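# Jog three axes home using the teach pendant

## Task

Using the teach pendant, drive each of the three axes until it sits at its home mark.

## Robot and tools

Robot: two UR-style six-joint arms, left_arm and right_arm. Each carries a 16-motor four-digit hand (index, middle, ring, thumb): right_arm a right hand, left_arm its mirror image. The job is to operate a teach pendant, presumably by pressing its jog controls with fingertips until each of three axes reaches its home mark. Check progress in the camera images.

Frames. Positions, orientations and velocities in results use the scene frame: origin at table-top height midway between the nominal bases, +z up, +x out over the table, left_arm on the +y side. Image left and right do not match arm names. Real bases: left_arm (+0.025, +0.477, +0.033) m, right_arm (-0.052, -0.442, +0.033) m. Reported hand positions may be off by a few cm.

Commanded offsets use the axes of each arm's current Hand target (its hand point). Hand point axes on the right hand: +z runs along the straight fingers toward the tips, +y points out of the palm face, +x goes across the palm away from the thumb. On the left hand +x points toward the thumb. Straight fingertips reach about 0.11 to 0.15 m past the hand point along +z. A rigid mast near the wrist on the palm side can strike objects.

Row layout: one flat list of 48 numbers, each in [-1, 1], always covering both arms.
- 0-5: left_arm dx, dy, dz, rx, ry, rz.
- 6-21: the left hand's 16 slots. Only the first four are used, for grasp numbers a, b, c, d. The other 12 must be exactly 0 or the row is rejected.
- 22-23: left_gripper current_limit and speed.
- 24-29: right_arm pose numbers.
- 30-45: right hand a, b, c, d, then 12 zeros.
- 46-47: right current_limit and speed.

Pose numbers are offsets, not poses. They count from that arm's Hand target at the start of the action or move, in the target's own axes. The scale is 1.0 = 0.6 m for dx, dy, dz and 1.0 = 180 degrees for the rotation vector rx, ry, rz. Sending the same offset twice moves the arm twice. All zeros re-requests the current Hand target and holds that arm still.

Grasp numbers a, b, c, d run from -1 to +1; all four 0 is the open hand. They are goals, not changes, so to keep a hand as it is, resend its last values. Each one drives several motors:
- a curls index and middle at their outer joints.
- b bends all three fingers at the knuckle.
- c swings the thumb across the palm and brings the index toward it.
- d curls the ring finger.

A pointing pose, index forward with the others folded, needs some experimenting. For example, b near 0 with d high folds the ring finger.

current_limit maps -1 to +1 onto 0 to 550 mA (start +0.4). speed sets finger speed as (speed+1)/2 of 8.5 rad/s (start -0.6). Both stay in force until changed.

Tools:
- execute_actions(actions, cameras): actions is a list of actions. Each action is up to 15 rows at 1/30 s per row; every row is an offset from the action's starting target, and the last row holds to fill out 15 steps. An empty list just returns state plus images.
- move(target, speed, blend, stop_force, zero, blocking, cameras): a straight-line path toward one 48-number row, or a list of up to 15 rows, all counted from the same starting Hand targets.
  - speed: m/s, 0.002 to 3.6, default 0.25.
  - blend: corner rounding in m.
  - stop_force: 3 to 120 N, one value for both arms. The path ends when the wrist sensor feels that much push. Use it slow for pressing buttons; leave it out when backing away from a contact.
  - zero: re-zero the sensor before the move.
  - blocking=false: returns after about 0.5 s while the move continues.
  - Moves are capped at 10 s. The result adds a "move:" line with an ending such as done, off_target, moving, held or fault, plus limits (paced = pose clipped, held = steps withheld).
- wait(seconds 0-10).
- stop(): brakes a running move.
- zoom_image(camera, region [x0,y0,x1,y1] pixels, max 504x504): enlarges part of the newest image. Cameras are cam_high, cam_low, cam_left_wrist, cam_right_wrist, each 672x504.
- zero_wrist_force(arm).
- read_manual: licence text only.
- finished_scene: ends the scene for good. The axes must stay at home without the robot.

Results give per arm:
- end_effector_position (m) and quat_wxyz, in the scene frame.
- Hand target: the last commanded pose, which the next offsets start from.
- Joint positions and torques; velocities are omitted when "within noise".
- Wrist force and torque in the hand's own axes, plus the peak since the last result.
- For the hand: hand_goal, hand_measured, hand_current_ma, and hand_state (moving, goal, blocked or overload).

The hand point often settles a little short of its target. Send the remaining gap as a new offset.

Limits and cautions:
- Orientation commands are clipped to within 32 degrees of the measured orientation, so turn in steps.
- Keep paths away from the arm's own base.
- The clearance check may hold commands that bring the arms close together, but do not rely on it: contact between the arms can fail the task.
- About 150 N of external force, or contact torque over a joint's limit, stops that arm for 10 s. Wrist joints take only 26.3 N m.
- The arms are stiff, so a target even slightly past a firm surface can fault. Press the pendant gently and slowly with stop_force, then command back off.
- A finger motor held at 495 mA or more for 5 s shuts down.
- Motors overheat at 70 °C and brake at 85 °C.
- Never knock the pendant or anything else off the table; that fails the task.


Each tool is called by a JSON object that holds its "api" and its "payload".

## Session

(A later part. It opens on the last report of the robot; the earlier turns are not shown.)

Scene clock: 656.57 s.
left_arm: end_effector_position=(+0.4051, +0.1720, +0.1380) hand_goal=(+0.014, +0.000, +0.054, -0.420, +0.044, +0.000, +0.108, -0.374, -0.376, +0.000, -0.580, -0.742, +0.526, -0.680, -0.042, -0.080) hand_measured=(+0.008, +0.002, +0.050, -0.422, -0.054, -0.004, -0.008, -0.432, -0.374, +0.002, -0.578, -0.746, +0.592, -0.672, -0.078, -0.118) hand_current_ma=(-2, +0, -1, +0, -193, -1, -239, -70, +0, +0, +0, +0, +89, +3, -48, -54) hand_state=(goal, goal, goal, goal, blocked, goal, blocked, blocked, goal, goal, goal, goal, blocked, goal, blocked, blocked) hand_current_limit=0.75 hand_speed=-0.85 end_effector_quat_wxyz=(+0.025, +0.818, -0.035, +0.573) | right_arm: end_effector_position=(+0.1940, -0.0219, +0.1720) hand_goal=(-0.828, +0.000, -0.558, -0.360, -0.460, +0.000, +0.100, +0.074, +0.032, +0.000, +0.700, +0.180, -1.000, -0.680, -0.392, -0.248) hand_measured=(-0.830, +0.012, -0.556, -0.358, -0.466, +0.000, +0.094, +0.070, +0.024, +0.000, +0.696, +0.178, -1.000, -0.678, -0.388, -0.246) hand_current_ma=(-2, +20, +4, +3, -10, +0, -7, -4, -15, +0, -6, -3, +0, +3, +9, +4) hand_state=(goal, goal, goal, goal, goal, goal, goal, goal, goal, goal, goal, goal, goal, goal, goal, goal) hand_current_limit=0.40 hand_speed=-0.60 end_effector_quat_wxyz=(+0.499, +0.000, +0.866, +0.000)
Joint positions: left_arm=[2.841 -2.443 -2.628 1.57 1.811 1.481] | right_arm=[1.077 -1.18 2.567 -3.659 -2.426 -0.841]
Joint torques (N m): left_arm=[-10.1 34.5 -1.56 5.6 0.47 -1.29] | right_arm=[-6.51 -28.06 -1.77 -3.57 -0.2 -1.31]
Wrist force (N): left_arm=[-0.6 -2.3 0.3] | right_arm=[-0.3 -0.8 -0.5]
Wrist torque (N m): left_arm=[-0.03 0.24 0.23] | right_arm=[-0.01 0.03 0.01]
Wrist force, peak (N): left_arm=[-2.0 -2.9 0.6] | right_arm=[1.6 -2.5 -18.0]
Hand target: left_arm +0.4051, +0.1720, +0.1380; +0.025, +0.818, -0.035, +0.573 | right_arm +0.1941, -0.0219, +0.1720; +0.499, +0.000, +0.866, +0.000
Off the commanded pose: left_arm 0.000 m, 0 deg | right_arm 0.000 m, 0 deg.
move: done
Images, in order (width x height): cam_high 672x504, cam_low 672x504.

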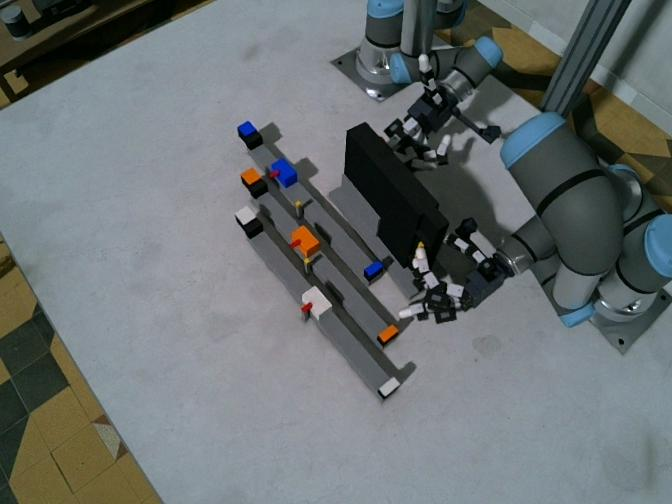

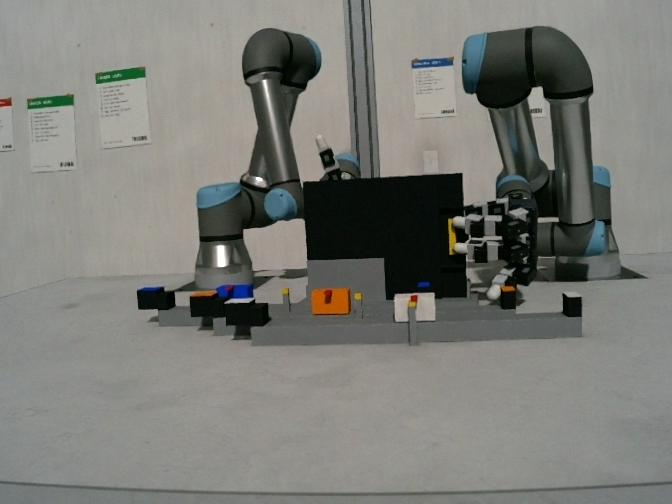

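{"api": "move", "payload": {"target": [0,0,0,0,0,0, 0.38,0.4,0.75,0,0,0,0,0,0,0,0,0,0,0,0,0, 0.75,-0.85, -0.00433,0,0.0075,0,0,0, 0.4,0.2,-0.65,0.8,0,0,0,0,0,0,0,0,0,0,0,0, 0.4,-0.6], "speed": 0.02, "cameras": []}}

{"api": "move", "payload": {"target": [0,0,0,0,0,0, 0.38,0.4,0.75,0,0,0,0,0,0,0,0,0,0,0,0,0, 0.75,-0.85, 0.00433,0,-0.0075,0,0,0, 0.4,0.2,-0.65,0.8,0,0,0,0,0,0,0,0,0,0,0,0, 0.4,-0.6], "speed": 0.03, "cameras": ["cam_low","cam_high","cam_right_wrist"]}}

{"api": "zoom_image", "payload": {"camera": "cam_low", "region": [390, 270, 450, 330]}}

{"api": "zoom_image", "payload": {"camera": "cam_high", "region": [280, 280, 340, 340]}}

Scene clock: 663.27 s.
left_arm: end_effector_position=(+0.4051, +0.1720, +0.1380) hand_goal=(+0.014, +0.000, +0.054, -0.420, +0.044, +0.000, +0.108, -0.374, -0.376, +0.000, -0.580, -0.742, +0.526, -0.680, -0.042, -0.080) hand_measured=(+0.008, +0.002, +0.050, -0.422, -0.054, -0.004, -0.008, -0.432, -0.374, +0.002, -0.578, -0.746, +0.592, -0.672, -0.078, -0.118) hand_current_ma=(-2, +0, -1, +0, -193, -1, -239, -70, +0, +0, +0, +0, +89, +3, -48, -54) hand_state=(goal, goal, goal, goal, blocked, goal, blocked, blocked, goal, goal, goal, goal, blocked, goal, blocked, blocked) hand_current_limit=0.75 hand_speed=-0.85 end_effector_quat_wxyz=(+0.025, +0.818, -0.035, +0.573) | right_arm: end_effector_position=(+0.1993, -0.0218, +0.1720) hand_goal=(-0.828, +0.000, -0.558, -0.360, -0.460, +0.000, +0.100, +0.074, +0.032, +0.000, +0.700, +0.180, -1.000, -0.680, -0.392, -0.248) hand_measured=(-0.842, +0.018, -0.548, -0.332, -0.466, +0.000, +0.094, +0.070, +0.024, +0.000, +0.696, +0.178, -1.000, -0.678, -0.388, -0.246) hand_current_ma=(-31, +33, +17, +65, -10, +0, -7, -4, -15, +0, -6, -3, +0, +3, +9, +4) hand_state=(goal, goal, goal, blocked, goal, goal, goal, goal, goal, goal, goal, goal, goal, goal, goal, goal) hand_current_limit=0.40 hand_speed=-0.60 end_effector_quat_wxyz=(+0.499, +0.000, +0.866, +0.000)
Joint positions: left_arm=[2.841 -2.443 -2.628 1.57 1.811 1.481] | right_arm=[1.062 -1.175 2.563 -3.674 -2.416 -0.858]
Joint torques (N m): left_arm=[-9.18 33.77 -0.98 5.58 0.69 -1.23] | right_arm=[0.43 -20.41 -12.4 0.21 -1.52 2.15]
Wrist force (N): left_arm=[-1.2 -2.5 0.3] | right_arm=[1.5 -2.6 -18.7]
Wrist torque (N m): left_arm=[0.01 0.21 0.24] | right_arm=[1.46 -0.24 0.22]
Wrist force, peak (N): left_arm=[-2.0 -2.9 0.7] | right_arm=[1.0 -3.0 -20.0]
Hand target: left_arm +0.4051, +0.1720, +0.1380; +0.025, +0.818, -0.035, +0.573 | right_arm +0.1993, -0.0219, +0.1720; +0.499, +0.000, +0.866, +0.000
Off the commanded pose: left_arm 0.000 m, 0 deg | right_arm 0.000 m, 0 deg.
move: done
No camera images: "cameras" was empty.

Scene clock: 664.00 s.
left_arm: end_effector_position=(+0.4051, +0.1720, +0.1380) hand_goal=(+0.014, +0.000, +0.054, -0.420, +0.044, +0.000, +0.108, -0.374, -0.376, +0.000, -0.580, -0.742, +0.526, -0.680, -0.042, -0.080) hand_measured=(+0.008, +0.002, +0.050, -0.422, -0.054, -0.004, -0.008, -0.432, -0.374, +0.002, -0.578, -0.746, +0.592, -0.672, -0.078, -0.118) hand_current_ma=(-2, +0, -1, +0, -193, -1, -239, -70, +0, +0, +0, +0, +89, +3, -48, -54) hand_state=(goal, goal, goal, goal, blocked, goal, blocked, blocked, goal, goal, goal, goal, blocked, goal, blocked, blocked) hand_current_limit=0.75 hand_speed=-0.85 end_effector_quat_wxyz=(+0.025, +0.818, -0.035, +0.573) | right_arm: end_effector_position=(+0.1940, -0.0219, +0.1720) hand_goal=(-0.828, +0.000, -0.558, -0.360, -0.460, +0.000, +0.100, +0.074, +0.032, +0.000, +0.700, +0.180, -1.000, -0.680, -0.392, -0.248) hand_measured=(-0.830, +0.012, -0.556, -0.358, -0.466, +0.000, +0.094, +0.070, +0.024, +0.000, +0.696, +0.178, -1.000, -0.678, -0.388, -0.246) hand_current_ma=(-2, +20, +4, +3, -10, +0, -7, -4, -15, +0, -6, -3, +0, +3, +9, +4) hand_state=(goal, goal, goal, goal, goal, goal, goal, goal, goal, goal, goal, goal, goal, goal, goal, goal) hand_current_limit=0.40 hand_speed=-0.60 end_effector_quat_wxyz=(+0.499, +0.000, +0.866, +0.000)
Joint positions: left_arm=[2.841 -2.443 -2.628 1.57 1.811 1.481] | right_arm=[1.077 -1.18 2.567 -3.659 -2.426 -0.841]
Joint torques (N m): left_arm=[-10.48 33.93 -2.05 5.65 0.56 -1.1] | right_arm=[-5.76 -28.44 -1.12 -3.74 -0.29 -1.45]
Wrist force (N): left_arm=[-1.9 -2.4 0.6] | right_arm=[-0.2 -0.8 -0.5]
Wrist torque (N m): left_arm=[0.01 0.24 0.22] | right_arm=[0.00 0.05 0.00]
Wrist force, peak (N): left_arm=[-1.9 -2.7 0.7] | right_arm=[0.7 -3.1 -19.1]
Hand target: left_arm +0.4051, +0.1720, +0.1380; +0.025, +0.818, -0.035, +0.573 | right_arm +0.1941, -0.0219, +0.1720; +0.499, +0.000, +0.866, +0.000
Off the commanded pose: left_arm 0.000 m, 0 deg | right_arm 0.000 m, 0 deg.
move: done
camera_calibration:
cam_right_wrist: T_world_to_cam=[[0.387599, 0.640192, 0.663265, -0.139631], [-0.446004, -0.499454, 0.742715, -0.104661], [0.806751, -0.583695, 0.0919406, -0.0629462], [0, 0, 0, 1]] pos_world=[0.0582232, 0.000375521, 0.176133]
Images, in order (width x height): cam_high 672x504, cam_low 672x504, cam_right_wrist 672x504.

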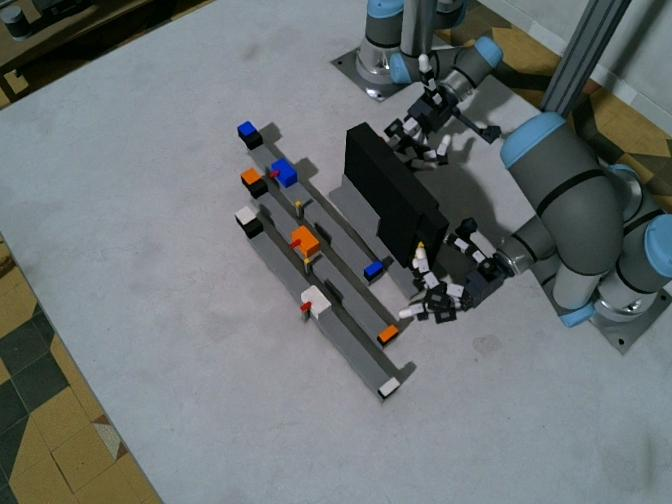

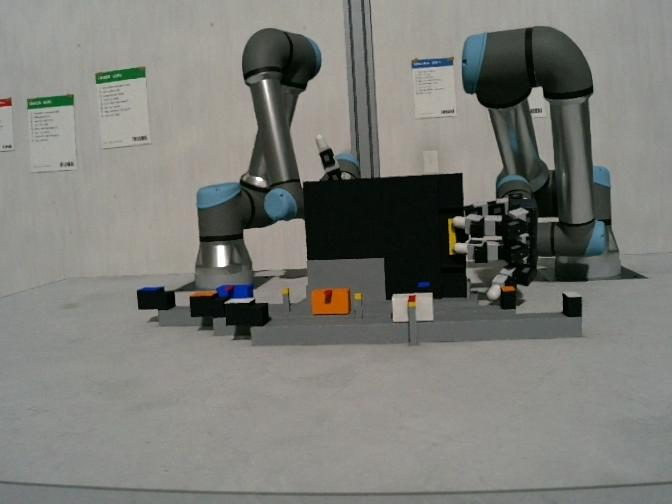

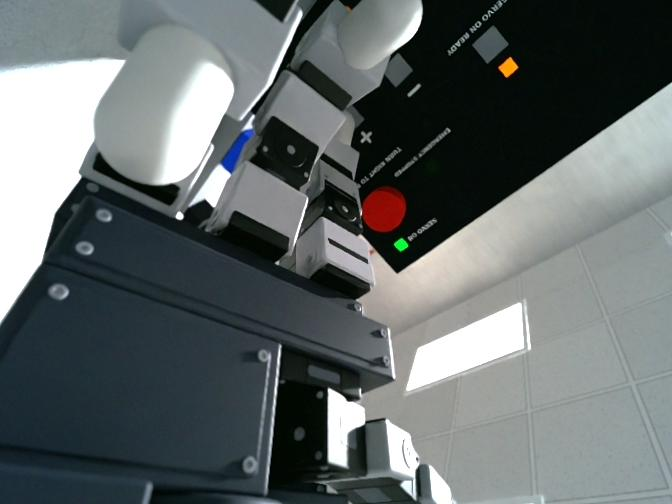

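Scaled by 8.400 from the camera's 672x504 image, which has a finer 960x720 frame.

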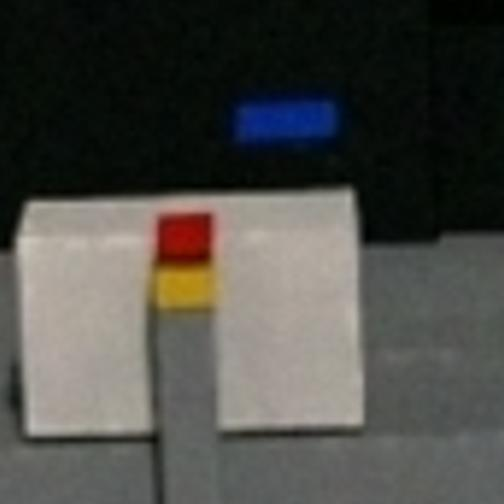

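Scaled by 8.400 from the camera's 672x504 image, which has a finer 960x720 frame.

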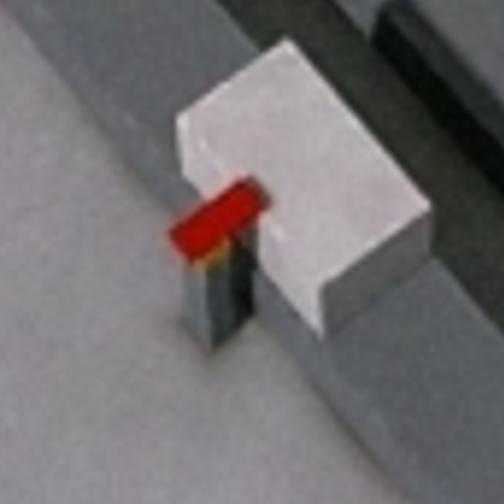

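{"api": "move", "payload": {"target": [[0,0,0,0,0,0, 0.38,0.4,0.75,0,0,0,0,0,0,0,0,0,0,0,0,0, 0.75,-0.85, 0.0201,0,-0.0348,0,0,0, 0.4,0.2,-0.65,0.8,0,0,0,0,0,0,0,0,0,0,0,0, 0.4,-0.6],[0,0,0,0,0,0, 0.38,0.4,0.75,0,0,0,0,0,0,0,0,0,0,0,0,0, 0.75,-0.85, 0.0834,0.0682,0.0056,0,0,0, 0.4,0.2,-0.65,0.8,0,0,0,0,0,0,0,0,0,0,0,0, 0.4,-0.6]], "speed": 0.08, "blend": [0.01,0], "cameras": ["cam_high","cam_right_wrist"]}}

{"api": "zoom_image", "payload": {"camera": "cam_right_wrist", "region": [280, 40, 480, 240]}}

Scene clock: 673.23 s.
left_arm: end_effector_position=(+0.4051, +0.1720, +0.1380) hand_goal=(+0.014, +0.000, +0.054, -0.420, +0.044, +0.000, +0.108, -0.374, -0.376, +0.000, -0.580, -0.742, +0.526, -0.680, -0.042, -0.080) hand_measured=(+0.008, +0.002, +0.050, -0.422, -0.054, -0.004, -0.008, -0.432, -0.374, +0.002, -0.578, -0.746, +0.592, -0.672, -0.078, -0.118) hand_current_ma=(-2, +0, -1, +0, -193, -1, -239, -70, +0, +0, +0, +0, +89, +3, -48, -54) hand_state=(goal, goal, goal, goal, blocked, goal, blocked, blocked, goal, goal, goal, goal, blocked, goal, blocked, blocked) hand_current_limit=0.75 hand_speed=-0.85 end_effector_quat_wxyz=(+0.025, +0.818, -0.035, +0.573) | right_arm: end_effector_position=(+0.1719, +0.0191, +0.1272) hand_goal=(-0.828, +0.000, -0.558, -0.360, -0.460, +0.000, +0.100, +0.074, +0.032, +0.000, +0.700, +0.180, -1.000, -0.680, -0.392, -0.248) hand_measured=(-0.830, +0.012, -0.556, -0.358, -0.466, +0.000, +0.094, +0.070, +0.024, +0.000, +0.696, +0.178, -1.000, -0.678, -0.388, -0.246) hand_current_ma=(-1, +19, +3, +3, -10, +0, -7, -4, -15, +0, -6, -3, +0, +3, +9, +4) hand_state=(goal, goal, goal, goal, goal, goal, goal, goal, goal, goal, goal, goal, goal, goal, goal, goal) hand_current_limit=0.40 hand_speed=-0.60 end_effector_quat_wxyz=(+0.499, +0.000, +0.866, +0.000)
Joint positions: left_arm=[2.841 -2.443 -2.628 1.57 1.811 1.481] | right_arm=[1.191 -1.015 2.471 -3.615 -2.494 -0.696]
Joint torques (N m): left_arm=[-10.23 33.33 -1.11 5.7 0.68 -1.1] | right_arm=[-7.92 -28.42 4.74 -1.41 -0.01 -2.29]
Wrist force (N): left_arm=[-1.4 -2.5 0.6] | right_arm=[-0.4 -1.0 -0.2]
Wrist torque (N m): left_arm=[-0.02 0.22 0.23] | right_arm=[-0.08 0.07 0.03]
Wrist force, peak (N): left_arm=[-2.3 -2.9 0.0] | right_arm=[0.1 -1.5 -0.6]
Hand target: left_arm +0.4051, +0.1720, +0.1380; +0.025, +0.818, -0.035, +0.573 | right_arm +0.1719, +0.0191, +0.1271; +0.499, +0.000, +0.866, +0.000
Off the commanded pose: left_arm 0.000 m, 0 deg | right_arm 0.000 m, 0 deg.
move: done
camera_calibration:
cam_right_wrist: T_world_to_cam=[[0.387355, 0.640071, 0.663525, -0.127618], [-0.446067, -0.499742, 0.742484, -0.0607212], [0.806833, -0.583581, 0.0919373, -0.0170742], [0, 0, 0, 1]] pos_world=[0.0361237, 0.0413755, 0.131332]
Images, in order (width x height): cam_high 672x504, cam_right_wrist 672x504.

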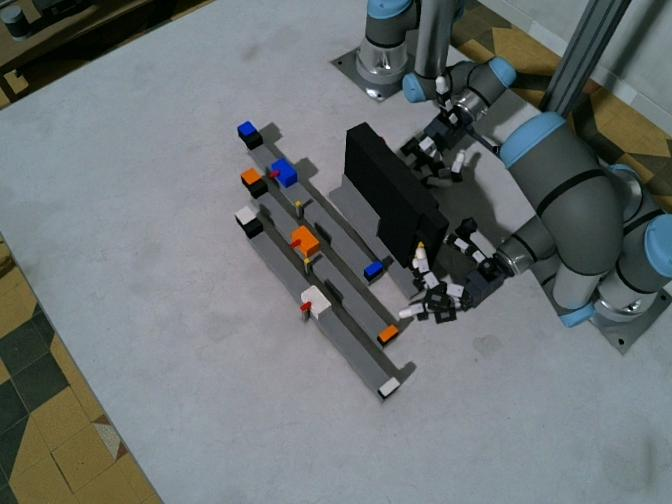

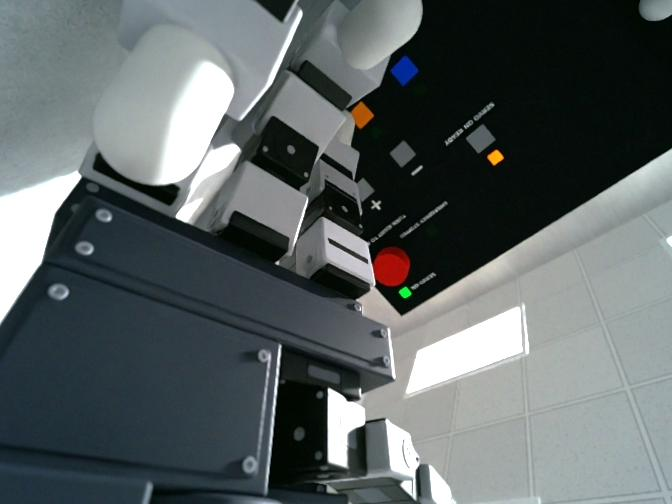

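Scaled by 2.520 from the camera's 672x504 image, which has a finer 960x720 frame.

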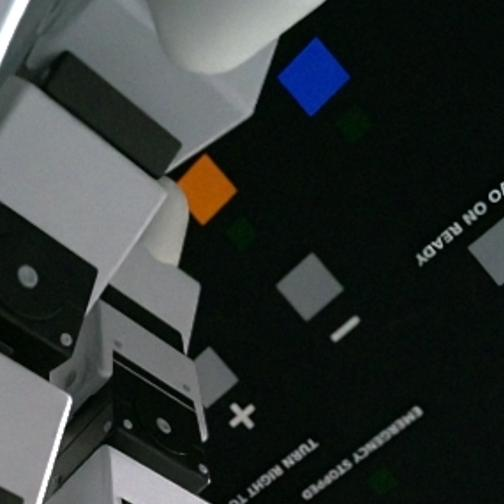

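{"api": "move", "payload": {"target": [0,0,0,0,0,0, 0.38,0.4,0.75,0,0,0,0,0,0,0,0,0,0,0,0,0, 0.75,-0.85, -0.0417,0.0057,0.0722,0,0,0, 0.4,0.2,-0.65,0.8,0,0,0,0,0,0,0,0,0,0,0,0, 0.4,-0.6], "speed": 0.01, "stop_force": 3, "cameras": ["cam_right_wrist"]}}

{"api": "zoom_image", "payload": {"camera": "cam_right_wrist", "region": [300, 60, 460, 220]}}

Scene clock: 681.70 s.
left_arm: end_effector_position=(+0.4051, +0.1720, +0.1380) hand_goal=(+0.014, +0.000, +0.054, -0.420, +0.044, +0.000, +0.108, -0.374, -0.376, +0.000, -0.580, -0.742, +0.526, -0.680, -0.042, -0.080) hand_measured=(+0.008, +0.002, +0.050, -0.422, -0.054, -0.004, -0.008, -0.432, -0.374, +0.002, -0.578, -0.746, +0.592, -0.672, -0.078, -0.118) hand_current_ma=(-2, +0, -1, +0, -193, -1, -239, -70, +0, +0, +0, +0, +89, +3, -48, -54) hand_state=(goal, goal, goal, goal, blocked, goal, blocked, blocked, goal, goal, goal, goal, blocked, goal, blocked, blocked) hand_current_limit=0.75 hand_speed=-0.85 end_effector_quat_wxyz=(+0.025, +0.818, -0.035, +0.573) | right_arm: end_effector_position=(+0.2025, +0.0212, +0.1270) hand_goal=(-0.828, +0.000, -0.558, -0.360, -0.460, +0.000, +0.100, +0.074, +0.032, +0.000, +0.700, +0.180, -1.000, -0.680, -0.392, -0.248) hand_measured=(-0.830, +0.012, -0.556, -0.358, -0.466, +0.000, +0.096, +0.070, +0.024, +0.000, +0.696, +0.178, -1.000, -0.678, -0.388, -0.246) hand_current_ma=(-2, +20, +3, +4, -10, +0, -7, -4, -15, +0, -6, -3, +0, +3, +9, +4) hand_state=(goal, goal, goal, goal, goal, goal, goal, goal, goal, goal, goal, goal, goal, goal, goal, goal) hand_current_limit=0.40 hand_speed=-0.60 end_effector_quat_wxyz=(+0.499, +0.000, +0.866, +0.000)
Joint positions: left_arm=[2.841 -2.443 -2.628 1.57 1.811 1.481] | right_arm=[1.115 -0.988 2.445 -3.694 -2.45 -0.795]
Joint torques (N m): left_arm=[-10.51 33.72 -1.31 5.67 0.68 -1.15] | right_arm=[6.74 -41.83 5.59 -0.78 -2.54 2.44]
Wrist force (N): left_arm=[-0.3 -2.3 0.2] | right_arm=[0.1 -1.5 -3.5]
Wrist torque (N m): left_arm=[-0.02 0.22 0.24] | right_arm=[0.13 -0.03 0.06]
Wrist force, peak (N): left_arm=[-1.8 -3.0 0.6] | right_arm=[-0.3 -2.1 -4.6]
Hand target: left_arm +0.4051, +0.1720, +0.1380; +0.025, +0.818, -0.035, +0.573 | right_arm +0.2025, +0.0212, +0.1270; +0.499, +0.000, +0.866, +0.000 (not the last commanded pose)
Off the commanded pose: left_arm 0.000 m, 0 deg | right_arm 0.019 m, 0 deg.
move: contact (right_arm)
camera_calibration:
cam_right_wrist: T_world_to_cam=[[0.387548, 0.64023, 0.663259, -0.140604], [-0.445964, -0.499483, 0.74272, -0.0459736], [0.806798, -0.583629, 0.0919461, -0.0405743], [0, 0, 0, 1]] pos_world=[0.0667234, 0.0433755, 0.131133]
Images, in order (width x height): cam_right_wrist 672x504.

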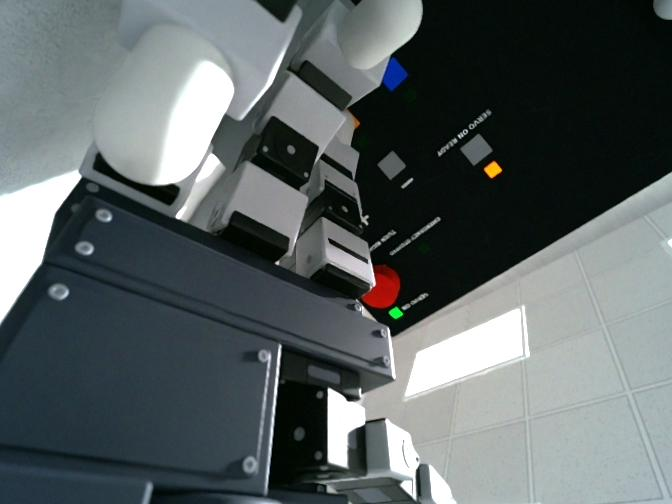

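Scaled by 3.150 from the camera's 672x504 image, which has a finer 960x720 frame.

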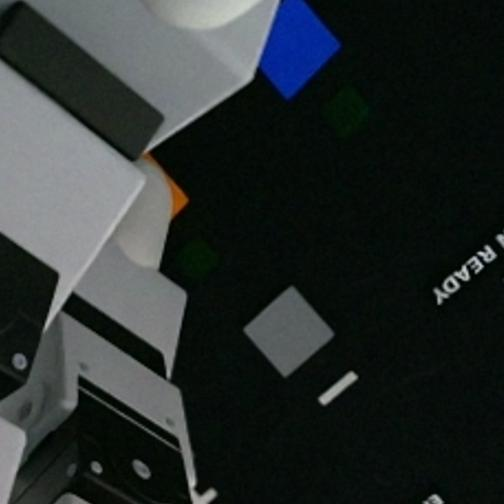

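{"api": "move", "payload": {"target": [[0,0,0,0,0,0, 0.38,0.4,0.75,0,0,0,0,0,0,0,0,0,0,0,0,0, 0.75,-0.85, -0.00183,0,0.00318,0,0,0, 0.4,0.2,-0.65,0.8,0,0,0,0,0,0,0,0,0,0,0,0, 0.4,-0.6],[0,0,0,0,0,0, 0.38,0.4,0.75,0,0,0,0,0,0,0,0,0,0,0,0,0, 0.75,-0.85, 0.0042,0,-0.00722,0,0,0, 0.4,0.2,-0.65,0.8,0,0,0,0,0,0,0,0,0,0,0,0, 0.4,-0.6]], "speed": 0.02, "cameras": ["cam_right_wrist"]}}

{"api": "zoom_image", "payload": {"camera": "cam_right_wrist", "region": [300, 60, 460, 220]}}

Scene clock: 687.60 s.
left_arm: end_effector_position=(+0.4051, +0.1720, +0.1380) hand_goal=(+0.014, +0.000, +0.054, -0.420, +0.044, +0.000, +0.108, -0.374, -0.376, +0.000, -0.580, -0.742, +0.526, -0.680, -0.042, -0.080) hand_measured=(+0.008, +0.002, +0.050, -0.422, -0.054, -0.004, -0.008, -0.432, -0.374, +0.002, -0.578, -0.746, +0.592, -0.672, -0.078, -0.118) hand_current_ma=(-2, +0, -1, +0, -193, -1, -239, -70, +0, +0, +0, +0, +89, +3, -48, -54) hand_state=(goal, goal, goal, goal, blocked, goal, blocked, blocked, goal, goal, goal, goal, blocked, goal, blocked, blocked) hand_current_limit=0.75 hand_speed=-0.85 end_effector_quat_wxyz=(+0.025, +0.818, -0.035, +0.573) | right_arm: end_effector_position=(+0.1974, +0.0211, +0.1270) hand_goal=(-0.828, +0.000, -0.558, -0.360, -0.460, +0.000, +0.100, +0.074, +0.032, +0.000, +0.700, +0.180, -1.000, -0.680, -0.392, -0.248) hand_measured=(-0.830, +0.012, -0.556, -0.358, -0.466, +0.000, +0.096, +0.070, +0.024, +0.000, +0.696, +0.178, -1.000, -0.678, -0.388, -0.246) hand_current_ma=(-2, +20, +4, +3, -10, +0, -7, -4, -15, +0, -6, -3, +0, +3, +9, +4) hand_state=(goal, goal, goal, goal, goal, goal, goal, goal, goal, goal, goal, goal, goal, goal, goal, goal) hand_current_limit=0.40 hand_speed=-0.60 end_effector_quat_wxyz=(+0.499, +0.000, +0.866, +0.000) end_effector_velocity=(+0.000, +0.001, +0.000) end_effector_angular_velocity=(-0.001, +0.000, +0.002)
Joint positions: left_arm=[2.841 -2.443 -2.628 1.57 1.811 1.481] | right_arm=[1.128 -0.992 2.449 -3.681 -2.458 -0.779]
Joint velocities: left_arm=[within noise] | right_arm=[-0.001 0.001 -0.002 -0.003 0.001 -0.005]
Joint torques (N m): left_arm=[-10.13 33.78 -1.69 5.65 0.67 -1.15] | right_arm=[-8.84 -31.82 -5.05 -4.54 0.12 -2.3]
Wrist force (N): left_arm=[-1.2 -2.4 0.5] | right_arm=[-0.4 -1.2 -0.3]
Wrist torque (N m): left_arm=[-0.02 0.22 0.24] | right_arm=[-0.09 0.06 -0.02]
Wrist force, peak (N): left_arm=[-2.0 -2.8 0.7] | right_arm=[0.7 -3.1 -19.6]
Hand target: left_arm +0.4051, +0.1720, +0.1380; +0.025, +0.818, -0.035, +0.573 | right_arm +0.1975, +0.0212, +0.1270; +0.499, +0.000, +0.866, +0.000
Off the commanded pose: left_arm 0.000 m, 0 deg | right_arm 0.000 m, 0 deg.
move: done
camera_calibration:
cam_right_wrist: T_world_to_cam=[[0.387658, 0.640257, 0.663168, -0.138624], [-0.445954, -0.49937, 0.742802, -0.0482646], [0.80675, -0.583696, 0.0919409, -0.0364529], [0, 0, 0, 1]] pos_world=[0.0616231, 0.0433755, 0.131133]
Images, in order (width x height): cam_right_wrist 672x504.

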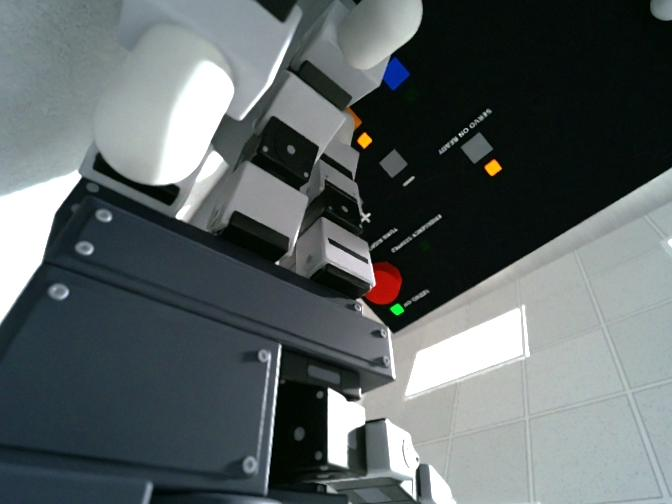

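Scaled by 3.150 from the camera's 672x504 image, which has a finer 960x720 frame.

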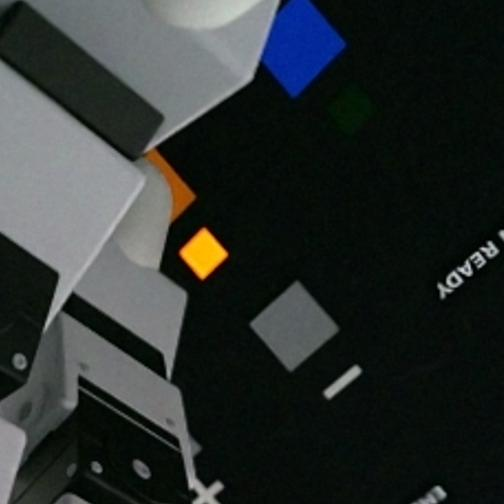

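{"api": "move", "payload": {"target": [[0,0,0,0,0,0, 0.38,0.4,0.75,0,0,0,0,0,0,0,0,0,0,0,0,0, 0.75,-0.85, 0.01458,0,-0.02526,0,0,0, 0.4,0.2,-0.65,0.8,0,0,0,0,0,0,0,0,0,0,0,0, 0.4,-0.6],[0,0,0,0,0,0, 0.38,0.4,0.75,0,0,0,0,0,0,0,0,0,0,0,0,0, 0.75,-0.85, -0.0587,0.0067,-0.0483,0,0,0, 0.4,0.2,-0.65,0.8,0,0,0,0,0,0,0,0,0,0,0,0, 0.4,-0.6],[0,0,0,0,0,0, 0.38,0.4,0.75,0,0,0,0,0,0,0,0,0,0,0,0,0, 0.75,-0.85, -0.0662,0.0067,-0.0353,0,0,0, 0.4,0.2,-0.65,0.8,0,0,0,0,0,0,0,0,0,0,0,0, 0.4,-0.6]], "speed": [0.06,0.06,0.03], "blend": [0.006,0.004,0], "cameras": ["cam_right_wrist"]}}

{"api": "zoom_image", "payload": {"camera": "cam_right_wrist", "region": [300, 60, 460, 220]}}

Scene clock: 696.10 s.
left_arm: end_effector_position=(+0.4051, +0.1720, +0.1380) hand_goal=(+0.014, +0.000, +0.054, -0.420, +0.044, +0.000, +0.108, -0.374, -0.376, +0.000, -0.580, -0.742, +0.526, -0.680, -0.042, -0.080) hand_measured=(+0.008, +0.002, +0.050, -0.422, -0.054, -0.004, -0.008, -0.432, -0.374, +0.002, -0.578, -0.746, +0.592, -0.672, -0.078, -0.118) hand_current_ma=(-2, +0, -1, +0, -193, -1, -239, -70, +0, +0, +0, +0, +89, +3, -48, -54) hand_state=(goal, goal, goal, goal, blocked, goal, blocked, blocked, goal, goal, goal, goal, blocked, goal, blocked, blocked) hand_current_limit=0.75 hand_speed=-0.85 end_effector_quat_wxyz=(+0.025, +0.818, -0.035, +0.573) | right_arm: end_effector_position=(+0.1992, +0.0252, +0.1720) hand_goal=(-0.828, +0.000, -0.558, -0.360, -0.460, +0.000, +0.100, +0.074, +0.032, +0.000, +0.700, +0.180, -1.000, -0.680, -0.392, -0.248) hand_measured=(-0.830, +0.012, -0.556, -0.358, -0.466, +0.000, +0.096, +0.070, +0.024, +0.000, +0.696, +0.178, -1.000, -0.678, -0.388, -0.246) hand_current_ma=(-1, +19, +4, +3, -9, +0, -7, -4, -14, +0, -6, -3, +0, +3, +9, +4) hand_state=(goal, goal, goal, goal, goal, goal, goal, goal, goal, goal, goal, goal, goal, goal, goal, goal) hand_current_limit=0.40 hand_speed=-0.60 end_effector_quat_wxyz=(+0.499, +0.000, +0.866, +0.000) end_effector_velocity=(+0.000, -0.001, +0.000) end_effector_angular_velocity=(+0.000, -0.001, -0.004)
Joint positions: left_arm=[2.841 -2.443 -2.628 1.57 1.811 1.481] | right_arm=[1.129 -1.151 2.442 -3.515 -2.458 -0.778]
Joint velocities: left_arm=[within noise] | right_arm=[0.002 -0.001 0 0.005 -0.004 0.006]
Joint torques (N m): left_arm=[-10.62 32.26 -2.33 5.38 0.7 -1.08] | right_arm=[5.55 -38.66 -4.2 -0.82 -2.54 2.76]
Wrist force (N): left_arm=[-0.3 -1.9 0.3] | right_arm=[-0.1 -1.2 -0.2]
Wrist torque (N m): left_arm=[0.01 0.23 0.22] | right_arm=[-0.10 0.01 0.03]
Wrist force, peak (N): left_arm=[-2.0 -2.8 0.7] | right_arm=[-0.2 -1.6 0.5]
Hand target: left_arm +0.4051, +0.1720, +0.1380; +0.025, +0.818, -0.035, +0.573 | right_arm +0.1991, +0.0252, +0.1720; +0.499, +0.000, +0.866, +0.000
Off the commanded pose: left_arm 0.000 m, 0 deg | right_arm 0.000 m, 0 deg.
move: done
camera_calibration:
cam_right_wrist: T_world_to_cam=[[0.387488, 0.64022, 0.663303, -0.1718], [-0.445952, -0.499549, 0.742682, -0.0788105], [0.806833, -0.583582, 0.0919382, -0.0396597], [0, 0, 0, 1]] pos_world=[0.0634236, 0.0474755, 0.176133]
Images, in order (width x height): cam_right_wrist 672x504.

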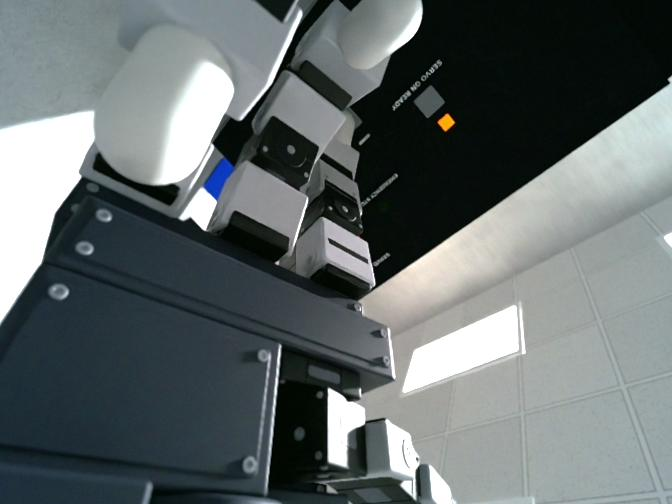

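Scaled by 3.150 from the camera's 672x504 image, which has a finer 960x720 frame.

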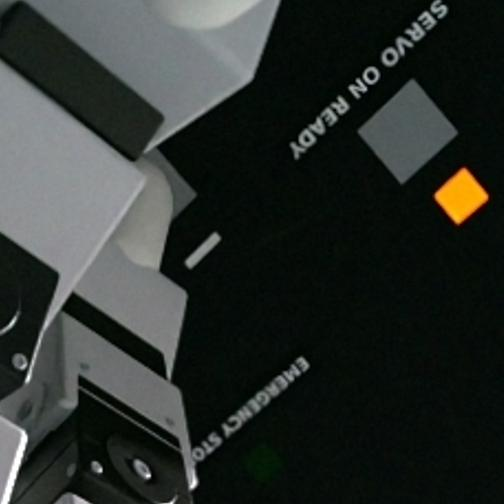

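{"api": "move", "payload": {"target": [0,0,0,0,0,0, 0.38,0.4,0.75,0,0,0,0,0,0,0,0,0,0,0,0,0, 0.75,-0.85, -0.00417,0,0.00722,0,0,0, 0.4,0.2,-0.65,0.8,0,0,0,0,0,0,0,0,0,0,0,0, 0.4,-0.6], "speed": 0.02, "cameras": ["cam_low"]}}

{"api": "wait", "payload": {"seconds": 1.5, "cameras": []}}

{"api": "move", "payload": {"target": [0,0,0,0,0,0, 0.38,0.4,0.75,0,0,0,0,0,0,0,0,0,0,0,0,0, 0.75,-0.85, 0.00417,0,-0.00722,0,0,0, 0.4,0.2,-0.65,0.8,0,0,0,0,0,0,0,0,0,0,0,0, 0.4,-0.6], "speed": 0.03, "cameras": ["cam_low","cam_high"]}}

{"api": "zoom_image", "payload": {"camera": "cam_low", "region": [300, 270, 380, 330]}}

{"api": "zoom_image", "payload": {"camera": "cam_high", "region": [270, 220, 340, 290]}}

Scene clock: 701.10 s.
left_arm: end_effector_position=(+0.4051, +0.1720, +0.1380) hand_goal=(+0.014, +0.000, +0.054, -0.420, +0.044, +0.000, +0.108, -0.374, -0.376, +0.000, -0.580, -0.742, +0.526, -0.680, -0.042, -0.080) hand_measured=(+0.008, +0.002, +0.050, -0.422, -0.054, -0.004, -0.008, -0.432, -0.374, +0.002, -0.578, -0.746, +0.592, -0.672, -0.078, -0.118) hand_current_ma=(-2, +0, -1, +0, -193, -1, -239, -70, +0, +0, +0, +0, +89, +3, -48, -54) hand_state=(goal, goal, goal, goal, blocked, goal, blocked, blocked, goal, goal, goal, goal, blocked, goal, blocked, blocked) hand_current_limit=0.75 hand_speed=-0.85 end_effector_quat_wxyz=(+0.025, +0.818, -0.035, +0.573) | right_arm: end_effector_position=(+0.2041, +0.0252, +0.1720) hand_goal=(-0.828, +0.000, -0.558, -0.360, -0.460, +0.000, +0.100, +0.074, +0.032, +0.000, +0.700, +0.180, -1.000, -0.680, -0.392, -0.248) hand_measured=(-0.832, +0.014, -0.556, -0.354, -0.466, +0.000, +0.096, +0.070, +0.024, +0.000, +0.696, +0.178, -1.000, -0.678, -0.388, -0.246) hand_current_ma=(-4, +21, +4, +9, -9, +0, -7, -4, -14, +0, -6, -3, +0, +3, +9, +4) hand_state=(goal, goal, goal, goal, goal, goal, goal, goal, goal, goal, goal, goal, goal, goal, goal, goal) hand_current_limit=0.40 hand_speed=-0.60 end_effector_quat_wxyz=(+0.499, +0.000, +0.866, +0.000)
Joint positions: left_arm=[2.841 -2.443 -2.628 1.57 1.811 1.481] | right_arm=[1.116 -1.146 2.438 -3.528 -2.45 -0.794]
Joint torques (N m): left_arm=[-9.61 32.06 -2.58 5.55 0.62 -0.97] | right_arm=[2.03 -26.04 -15 -1.85 -1.83 1.06]
Wrist force (N): left_arm=[-0.4 -2.2 0.2] | right_arm=[0.0 -1.8 -6.6]
Wrist torque (N m): left_arm=[-0.01 0.23 0.23] | right_arm=[0.43 -0.03 0.15]
Wrist force, peak (N): left_arm=[-1.9 -2.9 0.7] | right_arm=[0.0 -1.8 -6.6]
Hand target: left_arm +0.4051, +0.1720, +0.1380; +0.025, +0.818, -0.035, +0.573 | right_arm +0.2041, +0.0252, +0.1720; +0.499, +0.000, +0.866, +0.000
Off the commanded pose: left_arm 0.000 m, 0 deg | right_arm 0.000 m, 0 deg.
move: done
Images, in order (width x height): cam_low 672x504.

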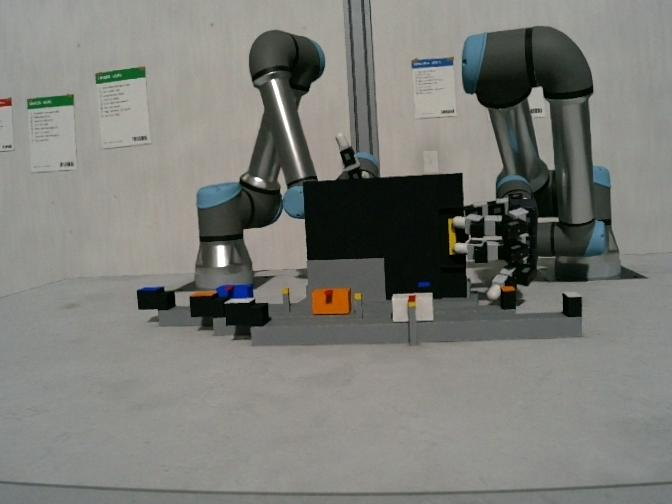

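Scene clock: 702.60 s.
left_arm: end_effector_position=(+0.4051, +0.1720, +0.1380) hand_goal=(+0.014, +0.000, +0.054, -0.420, +0.044, +0.000, +0.108, -0.374, -0.376, +0.000, -0.580, -0.742, +0.526, -0.680, -0.042, -0.080) hand_measured=(+0.008, +0.002, +0.050, -0.422, -0.054, -0.004, -0.008, -0.432, -0.374, +0.002, -0.578, -0.746, +0.592, -0.672, -0.078, -0.118) hand_current_ma=(-2, +0, -1, +0, -193, -1, -239, -70, +0, +0, +0, +0, +89, +3, -48, -54) hand_state=(goal, goal, goal, goal, blocked, goal, blocked, blocked, goal, goal, goal, goal, blocked, goal, blocked, blocked) hand_current_limit=0.75 hand_speed=-0.85 end_effector_quat_wxyz=(+0.025, +0.818, -0.035, +0.573) | right_arm: end_effector_position=(+0.2041, +0.0252, +0.1720) hand_goal=(-0.828, +0.000, -0.558, -0.360, -0.460, +0.000, +0.100, +0.074, +0.032, +0.000, +0.700, +0.180, -1.000, -0.680, -0.392, -0.248) hand_measured=(-0.832, +0.014, -0.556, -0.354, -0.466, +0.000, +0.096, +0.070, +0.024, +0.000, +0.696, +0.178, -1.000, -0.678, -0.388, -0.246) hand_current_ma=(-4, +21, +4, +10, -9, +0, -7, -4, -14, +0, -6, -3, +0, +3, +9, +4) hand_state=(goal, goal, goal, goal, goal, goal, goal, goal, goal, goal, goal, goal, goal, goal, goal, goal) hand_current_limit=0.40 hand_speed=-0.60 end_effector_quat_wxyz=(+0.499, +0.000, +0.866, +0.000)
Joint positions: left_arm=[2.841 -2.443 -2.628 1.57 1.811 1.481] | right_arm=[1.116 -1.146 2.438 -3.528 -2.451 -0.793]
Joint torques (N m): left_arm=[-9.76 32.71 -2.2 5.6 0.7 -1.13] | right_arm=[5.85 -36.49 2.12 -0.49 -2.34 2.41]
Wrist force (N): left_arm=[0.0 -2.1 0.1] | right_arm=[-0.1 -1.6 -6.9]
Wrist torque (N m): left_arm=[0.01 0.19 0.26] | right_arm=[0.47 -0.04 0.13]
Wrist force, peak (N): left_arm=[-1.8 -2.8 0.7] | right_arm=[-0.2 -2.2 -6.8]
Hand target: left_arm +0.4051, +0.1720, +0.1380; +0.025, +0.818, -0.035, +0.573 | right_arm +0.2041, +0.0252, +0.1720; +0.499, +0.000, +0.866, +0.000
Off the commanded pose: left_arm 0.000 m, 0 deg | right_arm 0.000 m, 0 deg.
wait: 1.50 s; at rest by 0.17 s
No camera images: "cameras" was empty.

Scene clock: 703.30 s.
left_arm: end_effector_position=(+0.4051, +0.1720, +0.1380) hand_goal=(+0.014, +0.000, +0.054, -0.420, +0.044, +0.000, +0.108, -0.374, -0.376, +0.000, -0.580, -0.742, +0.526, -0.680, -0.042, -0.080) hand_measured=(+0.008, +0.002, +0.050, -0.422, -0.054, -0.004, -0.008, -0.432, -0.374, +0.002, -0.578, -0.746, +0.592, -0.672, -0.078, -0.118) hand_current_ma=(-2, +0, -1, +0, -193, -1, -239, -70, +0, +0, +0, +0, +89, +3, -48, -54) hand_state=(goal, goal, goal, goal, blocked, goal, blocked, blocked, goal, goal, goal, goal, blocked, goal, blocked, blocked) hand_current_limit=0.75 hand_speed=-0.85 end_effector_quat_wxyz=(+0.025, +0.818, -0.035, +0.573) | right_arm: end_effector_position=(+0.1990, +0.0252, +0.1720) hand_goal=(-0.828, +0.000, -0.558, -0.360, -0.460, +0.000, +0.100, +0.074, +0.032, +0.000, +0.700, +0.180, -1.000, -0.680, -0.392, -0.248) hand_measured=(-0.830, +0.012, -0.556, -0.358, -0.466, +0.000, +0.096, +0.070, +0.024, +0.000, +0.696, +0.178, -1.000, -0.678, -0.388, -0.246) hand_current_ma=(-2, +20, +4, +3, -9, +0, -7, -4, -14, +0, -6, -3, +0, +3, +9, +4) hand_state=(goal, goal, goal, goal, goal, goal, goal, goal, goal, goal, goal, goal, goal, goal, goal, goal) hand_current_limit=0.40 hand_speed=-0.60 end_effector_quat_wxyz=(+0.499, +0.000, +0.866, +0.000)
Joint positions: left_arm=[2.841 -2.443 -2.628 1.57 1.811 1.481] | right_arm=[1.129 -1.151 2.442 -3.515 -2.458 -0.778]
Joint torques (N m): left_arm=[-9.97 31.29 -2.25 5.57 0.67 -0.93] | right_arm=[-4.38 -32.29 -2.92 -2.88 -1.14 -0.03]
Wrist force (N): left_arm=[-1.9 -2.6 0.7] | right_arm=[-0.2 -1.2 -0.1]
Wrist torque (N m): left_arm=[-0.01 0.25 0.22] | right_arm=[-0.12 0.04 -0.02]
Wrist force, peak (N): left_arm=[-1.7 -2.7 0.6] | right_arm=[0.1 -1.9 -6.4]
Hand target: left_arm +0.4051, +0.1720, +0.1380; +0.025, +0.818, -0.035, +0.573 | right_arm +0.1991, +0.0252, +0.1720; +0.499, +0.000, +0.866, +0.000
Off the commanded pose: left_arm 0.000 m, 0 deg | right_arm 0.000 m, 0 deg.
move: done
Images, in order (width x height): cam_high 672x504, cam_low 672x504.

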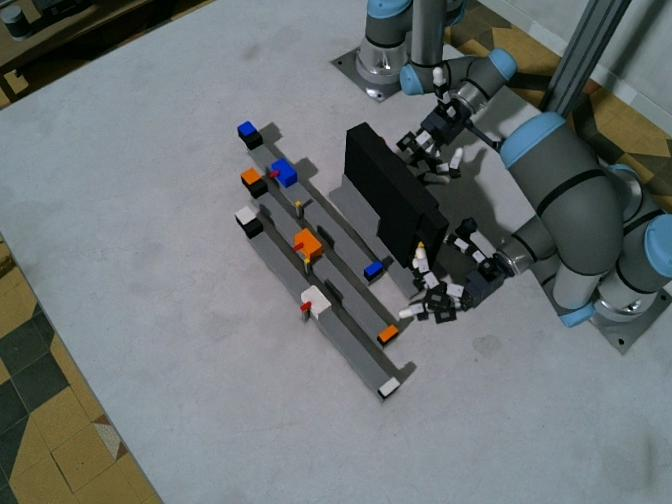

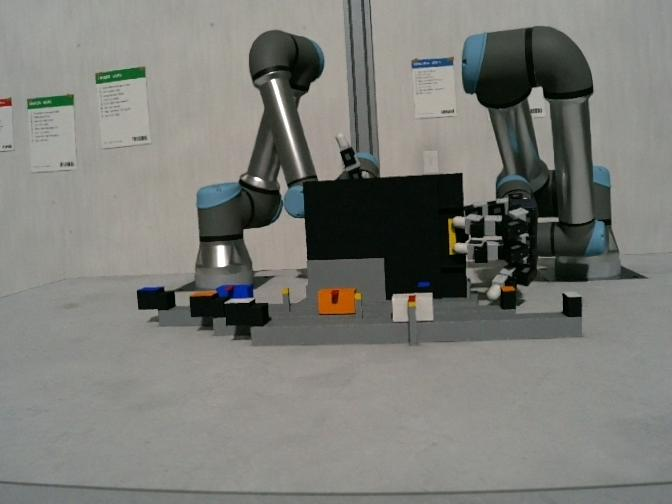

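Scaled by 6.300 from the camera's 672x504 image, which has a finer 960x720 frame.

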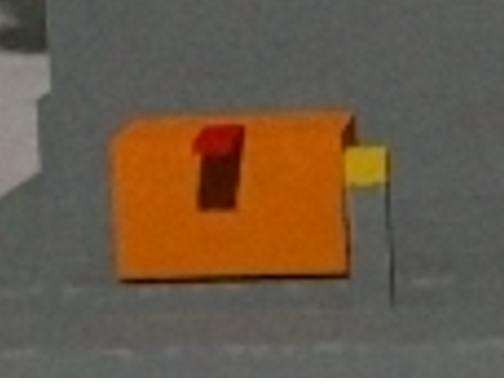

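Scaled by 7.200 from the camera's 672x504 image, which has a finer 960x720 frame.

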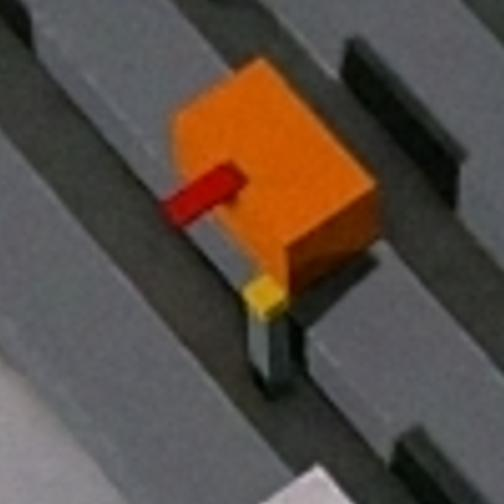

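{"api": "move", "payload": {"target": [0,0,0,0,0,0, 0.38,0.4,0.75,0,0,0,0,0,0,0,0,0,0,0,0,0, 0.75,-0.85, -0.00417,0,0.00722,0,0,0, 0.4,0.2,-0.65,0.8,0,0,0,0,0,0,0,0,0,0,0,0, 0.4,-0.6], "speed": 0.02, "cameras": []}}

{"api": "wait", "payload": {"seconds": 5.2, "cameras": []}}

{"api": "move", "payload": {"target": [0,0,0,0,0,0, 0.38,0.4,0.75,0,0,0,0,0,0,0,0,0,0,0,0,0, 0.75,-0.85, 0.00417,0,-0.00722,0,0,0, 0.4,0.2,-0.65,0.8,0,0,0,0,0,0,0,0,0,0,0,0, 0.4,-0.6], "speed": 0.03, "cameras": ["cam_low","cam_high"]}}

{"api": "zoom_image", "payload": {"camera": "cam_low", "region": [330, 270, 390, 330]}}

{"api": "zoom_image", "payload": {"camera": "cam_high", "region": [270, 220, 340, 290]}}

Scene clock: 710.07 s.
left_arm: end_effector_position=(+0.4051, +0.1720, +0.1380) hand_goal=(+0.014, +0.000, +0.054, -0.420, +0.044, +0.000, +0.108, -0.374, -0.376, +0.000, -0.580, -0.742, +0.526, -0.680, -0.042, -0.080) hand_measured=(+0.008, +0.002, +0.050, -0.422, -0.054, -0.004, -0.008, -0.432, -0.374, +0.002, -0.578, -0.746, +0.592, -0.672, -0.078, -0.118) hand_current_ma=(-2, +0, -1, +0, -193, -1, -239, -70, +0, +0, +0, +0, +89, +3, -48, -54) hand_state=(goal, goal, goal, goal, blocked, goal, blocked, blocked, goal, goal, goal, goal, blocked, goal, blocked, blocked) hand_current_limit=0.75 hand_speed=-0.85 end_effector_quat_wxyz=(+0.025, +0.818, -0.035, +0.573) | right_arm: end_effector_position=(+0.2041, +0.0252, +0.1720) hand_goal=(-0.828, +0.000, -0.558, -0.360, -0.460, +0.000, +0.100, +0.074, +0.032, +0.000, +0.700, +0.180, -1.000, -0.680, -0.392, -0.248) hand_measured=(-0.832, +0.014, -0.556, -0.354, -0.466, +0.000, +0.096, +0.070, +0.024, +0.000, +0.696, +0.178, -1.000, -0.678, -0.388, -0.246) hand_current_ma=(-5, +22, +4, +9, -9, +0, -7, -4, -14, +0, -6, -3, +0, +3, +9, +4) hand_state=(goal, goal, goal, goal, goal, goal, goal, goal, goal, goal, goal, goal, goal, goal, goal, goal) hand_current_limit=0.40 hand_speed=-0.60 end_effector_quat_wxyz=(+0.499, +0.000, +0.866, +0.000)
Joint positions: left_arm=[2.841 -2.443 -2.628 1.57 1.811 1.481] | right_arm=[1.116 -1.146 2.438 -3.528 -2.45 -0.794]
Joint torques (N m): left_arm=[-9.8 31.56 -2.84 5.65 0.64 -1.11] | right_arm=[2.63 -24.87 -15.31 -2.04 -1.58 0.79]
Wrist force (N): left_arm=[-1.8 -2.7 0.5] | right_arm=[1.5 -1.5 -5.9]
Wrist torque (N m): left_arm=[-0.03 0.24 0.23] | right_arm=[0.41 -0.06 0.17]
Wrist force, peak (N): left_arm=[-2.0 -2.8 0.5] | right_arm=[0.2 -2.1 -6.9]
Hand target: left_arm +0.4051, +0.1720, +0.1380; +0.025, +0.818, -0.035, +0.573 | right_arm +0.2041, +0.0252, +0.1720; +0.499, +0.000, +0.866, +0.000
Off the commanded pose: left_arm 0.000 m, 0 deg | right_arm 0.000 m, 0 deg.
move: done
No camera images: "cameras" was empty.

Scene clock: 715.27 s.
left_arm: end_effector_position=(+0.4051, +0.1720, +0.1380) hand_goal=(+0.014, +0.000, +0.054, -0.420, +0.044, +0.000, +0.108, -0.374, -0.376, +0.000, -0.580, -0.742, +0.526, -0.680, -0.042, -0.080) hand_measured=(+0.008, +0.002, +0.050, -0.422, -0.054, -0.004, -0.008, -0.432, -0.374, +0.002, -0.578, -0.746, +0.592, -0.672, -0.078, -0.118) hand_current_ma=(-2, +0, -1, +0, -193, -1, -239, -70, +0, +0, +0, +0, +89, +3, -48, -54) hand_state=(goal, goal, goal, goal, blocked, goal, blocked, blocked, goal, goal, goal, goal, blocked, goal, blocked, blocked) hand_current_limit=0.75 hand_speed=-0.85 end_effector_quat_wxyz=(+0.025, +0.818, -0.035, +0.573) | right_arm: end_effector_position=(+0.2041, +0.0252, +0.1720) hand_goal=(-0.828, +0.000, -0.558, -0.360, -0.460, +0.000, +0.100, +0.074, +0.032, +0.000, +0.700, +0.180, -1.000, -0.680, -0.392, -0.248) hand_measured=(-0.832, +0.014, -0.556, -0.354, -0.466, +0.000, +0.096, +0.070, +0.024, +0.000, +0.696, +0.178, -1.000, -0.678, -0.388, -0.246) hand_current_ma=(-5, +22, +4, +9, -9, +0, -7, -4, -14, +0, -6, -3, +0, +3, +9, +4) hand_state=(goal, goal, goal, goal, goal, goal, goal, goal, goal, goal, goal, goal, goal, goal, goal, goal) hand_current_limit=0.40 hand_speed=-0.60 end_effector_quat_wxyz=(+0.499, +0.000, +0.866, +0.000)
Joint positions: left_arm=[2.841 -2.443 -2.628 1.57 1.811 1.481] | right_arm=[1.116 -1.146 2.438 -3.528 -2.451 -0.793]
Joint torques (N m): left_arm=[-9.8 32.22 -3.05 5.57 0.78 -0.97] | right_arm=[5.56 -37.1 2.62 -0.92 -2.29 2.61]
Wrist force (N): left_arm=[-0.4 -2.2 0.3] | right_arm=[-0.1 -1.7 -6.6]
Wrist torque (N m): left_arm=[-0.03 0.22 0.23] | right_arm=[0.43 -0.01 0.11]
Wrist force, peak (N): left_arm=[-1.9 -3.0 0.7] | right_arm=[-0.2 -2.0 -7.1]
Hand target: left_arm +0.4051, +0.1720, +0.1380; +0.025, +0.818, -0.035, +0.573 | right_arm +0.2041, +0.0252, +0.1720; +0.499, +0.000, +0.866, +0.000
Off the commanded pose: left_arm 0.000 m, 0 deg | right_arm 0.000 m, 0 deg.
wait: 5.20 s; at rest by 0.17 s
No camera images: "cameras" was empty.

Scene clock: 715.97 s.
left_arm: end_effector_position=(+0.4051, +0.1720, +0.1380) hand_goal=(+0.014, +0.000, +0.054, -0.420, +0.044, +0.000, +0.108, -0.374, -0.376, +0.000, -0.580, -0.742, +0.526, -0.680, -0.042, -0.080) hand_measured=(+0.008, +0.002, +0.050, -0.422, -0.054, -0.004, -0.008, -0.432, -0.374, +0.002, -0.578, -0.746, +0.592, -0.672, -0.078, -0.118) hand_current_ma=(-2, +0, -1, +0, -193, -1, -239, -70, +0, +0, +0, +0, +89, +3, -48, -54) hand_state=(goal, goal, goal, goal, blocked, goal, blocked, blocked, goal, goal, goal, goal, blocked, goal, blocked, blocked) hand_current_limit=0.75 hand_speed=-0.85 end_effector_quat_wxyz=(+0.025, +0.818, -0.035, +0.573) | right_arm: end_effector_position=(+0.1990, +0.0252, +0.1720) hand_goal=(-0.828, +0.000, -0.558, -0.360, -0.460, +0.000, +0.100, +0.074, +0.032, +0.000, +0.700, +0.180, -1.000, -0.680, -0.392, -0.248) hand_measured=(-0.830, +0.012, -0.556, -0.358, -0.466, +0.000, +0.096, +0.070, +0.024, +0.000, +0.696, +0.178, -1.000, -0.678, -0.388, -0.246) hand_current_ma=(-2, +20, +4, +3, -9, +0, -7, -4, -14, +0, -6, -3, +0, +3, +9, +4) hand_state=(goal, goal, goal, goal, goal, goal, goal, goal, goal, goal, goal, goal, goal, goal, goal, goal) hand_current_limit=0.40 hand_speed=-0.60 end_effector_quat_wxyz=(+0.499, +0.000, +0.866, +0.000)
Joint positions: left_arm=[2.841 -2.443 -2.628 1.57 1.811 1.481] | right_arm=[1.129 -1.151 2.442 -3.515 -2.458 -0.778]
Joint torques (N m): left_arm=[-10.26 31.37 -2.23 5.66 0.8 -1.07] | right_arm=[-4.55 -32.54 -1.38 -2.73 -1.02 -0.19]
Wrist force (N): left_arm=[-1.7 -2.5 0.6] | right_arm=[-0.1 -1.1 -0.5]
Wrist torque (N m): left_arm=[0.01 0.21 0.24] | right_arm=[-0.07 0.04 0.00]
Wrist force, peak (N): left_arm=[-1.9 -2.7 0.4] | right_arm=[0.0 -1.8 -6.3]
Hand target: left_arm +0.4051, +0.1720, +0.1380; +0.025, +0.818, -0.035, +0.573 | right_arm +0.1991, +0.0252, +0.1720; +0.499, +0.000, +0.866, +0.000
Off the commanded pose: left_arm 0.000 m, 0 deg | right_arm 0.000 m, 0 deg.
move: done
Images, in order (width x height): cam_high 672x504, cam_low 672x504.

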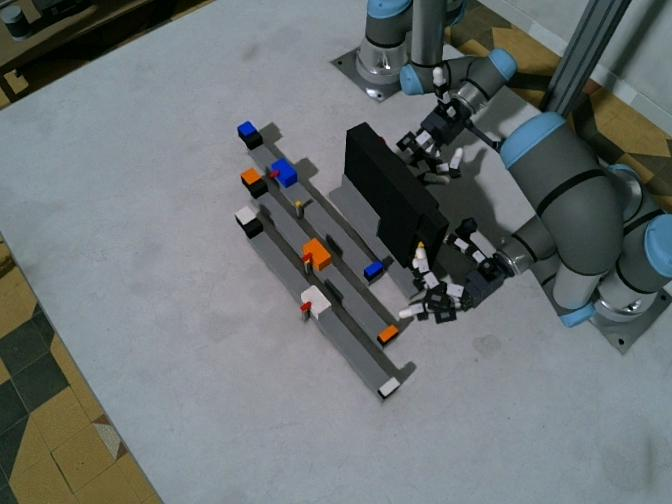

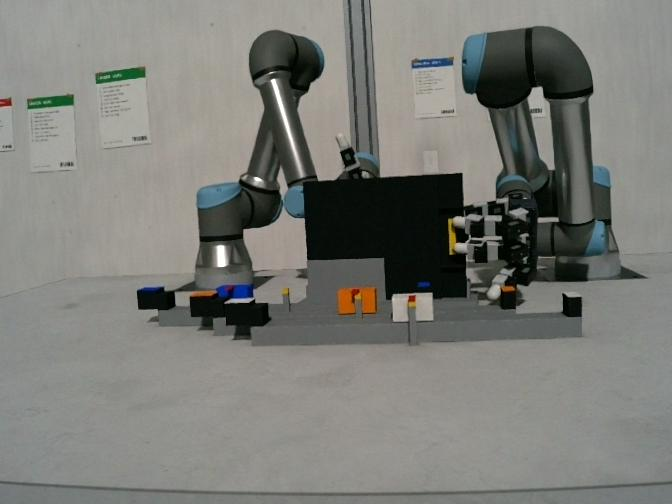

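Scaled by 8.400 from the camera's 672x504 image, which has a finer 960x720 frame.

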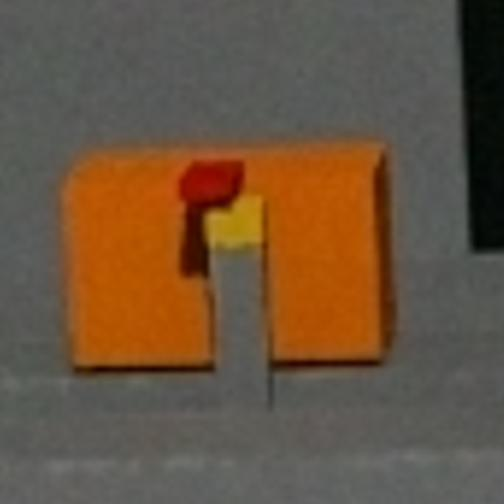

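Scaled by 7.200 from the camera's 672x504 image, which has a finer 960x720 frame.

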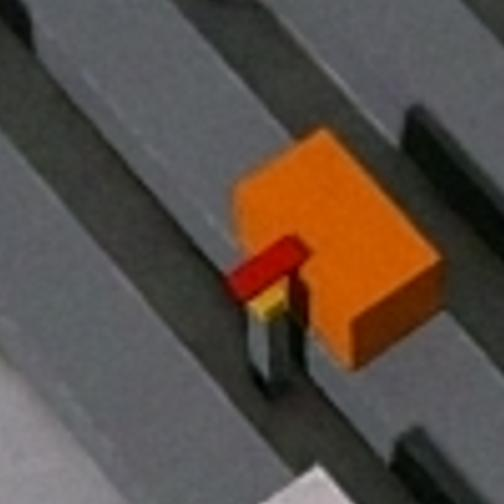

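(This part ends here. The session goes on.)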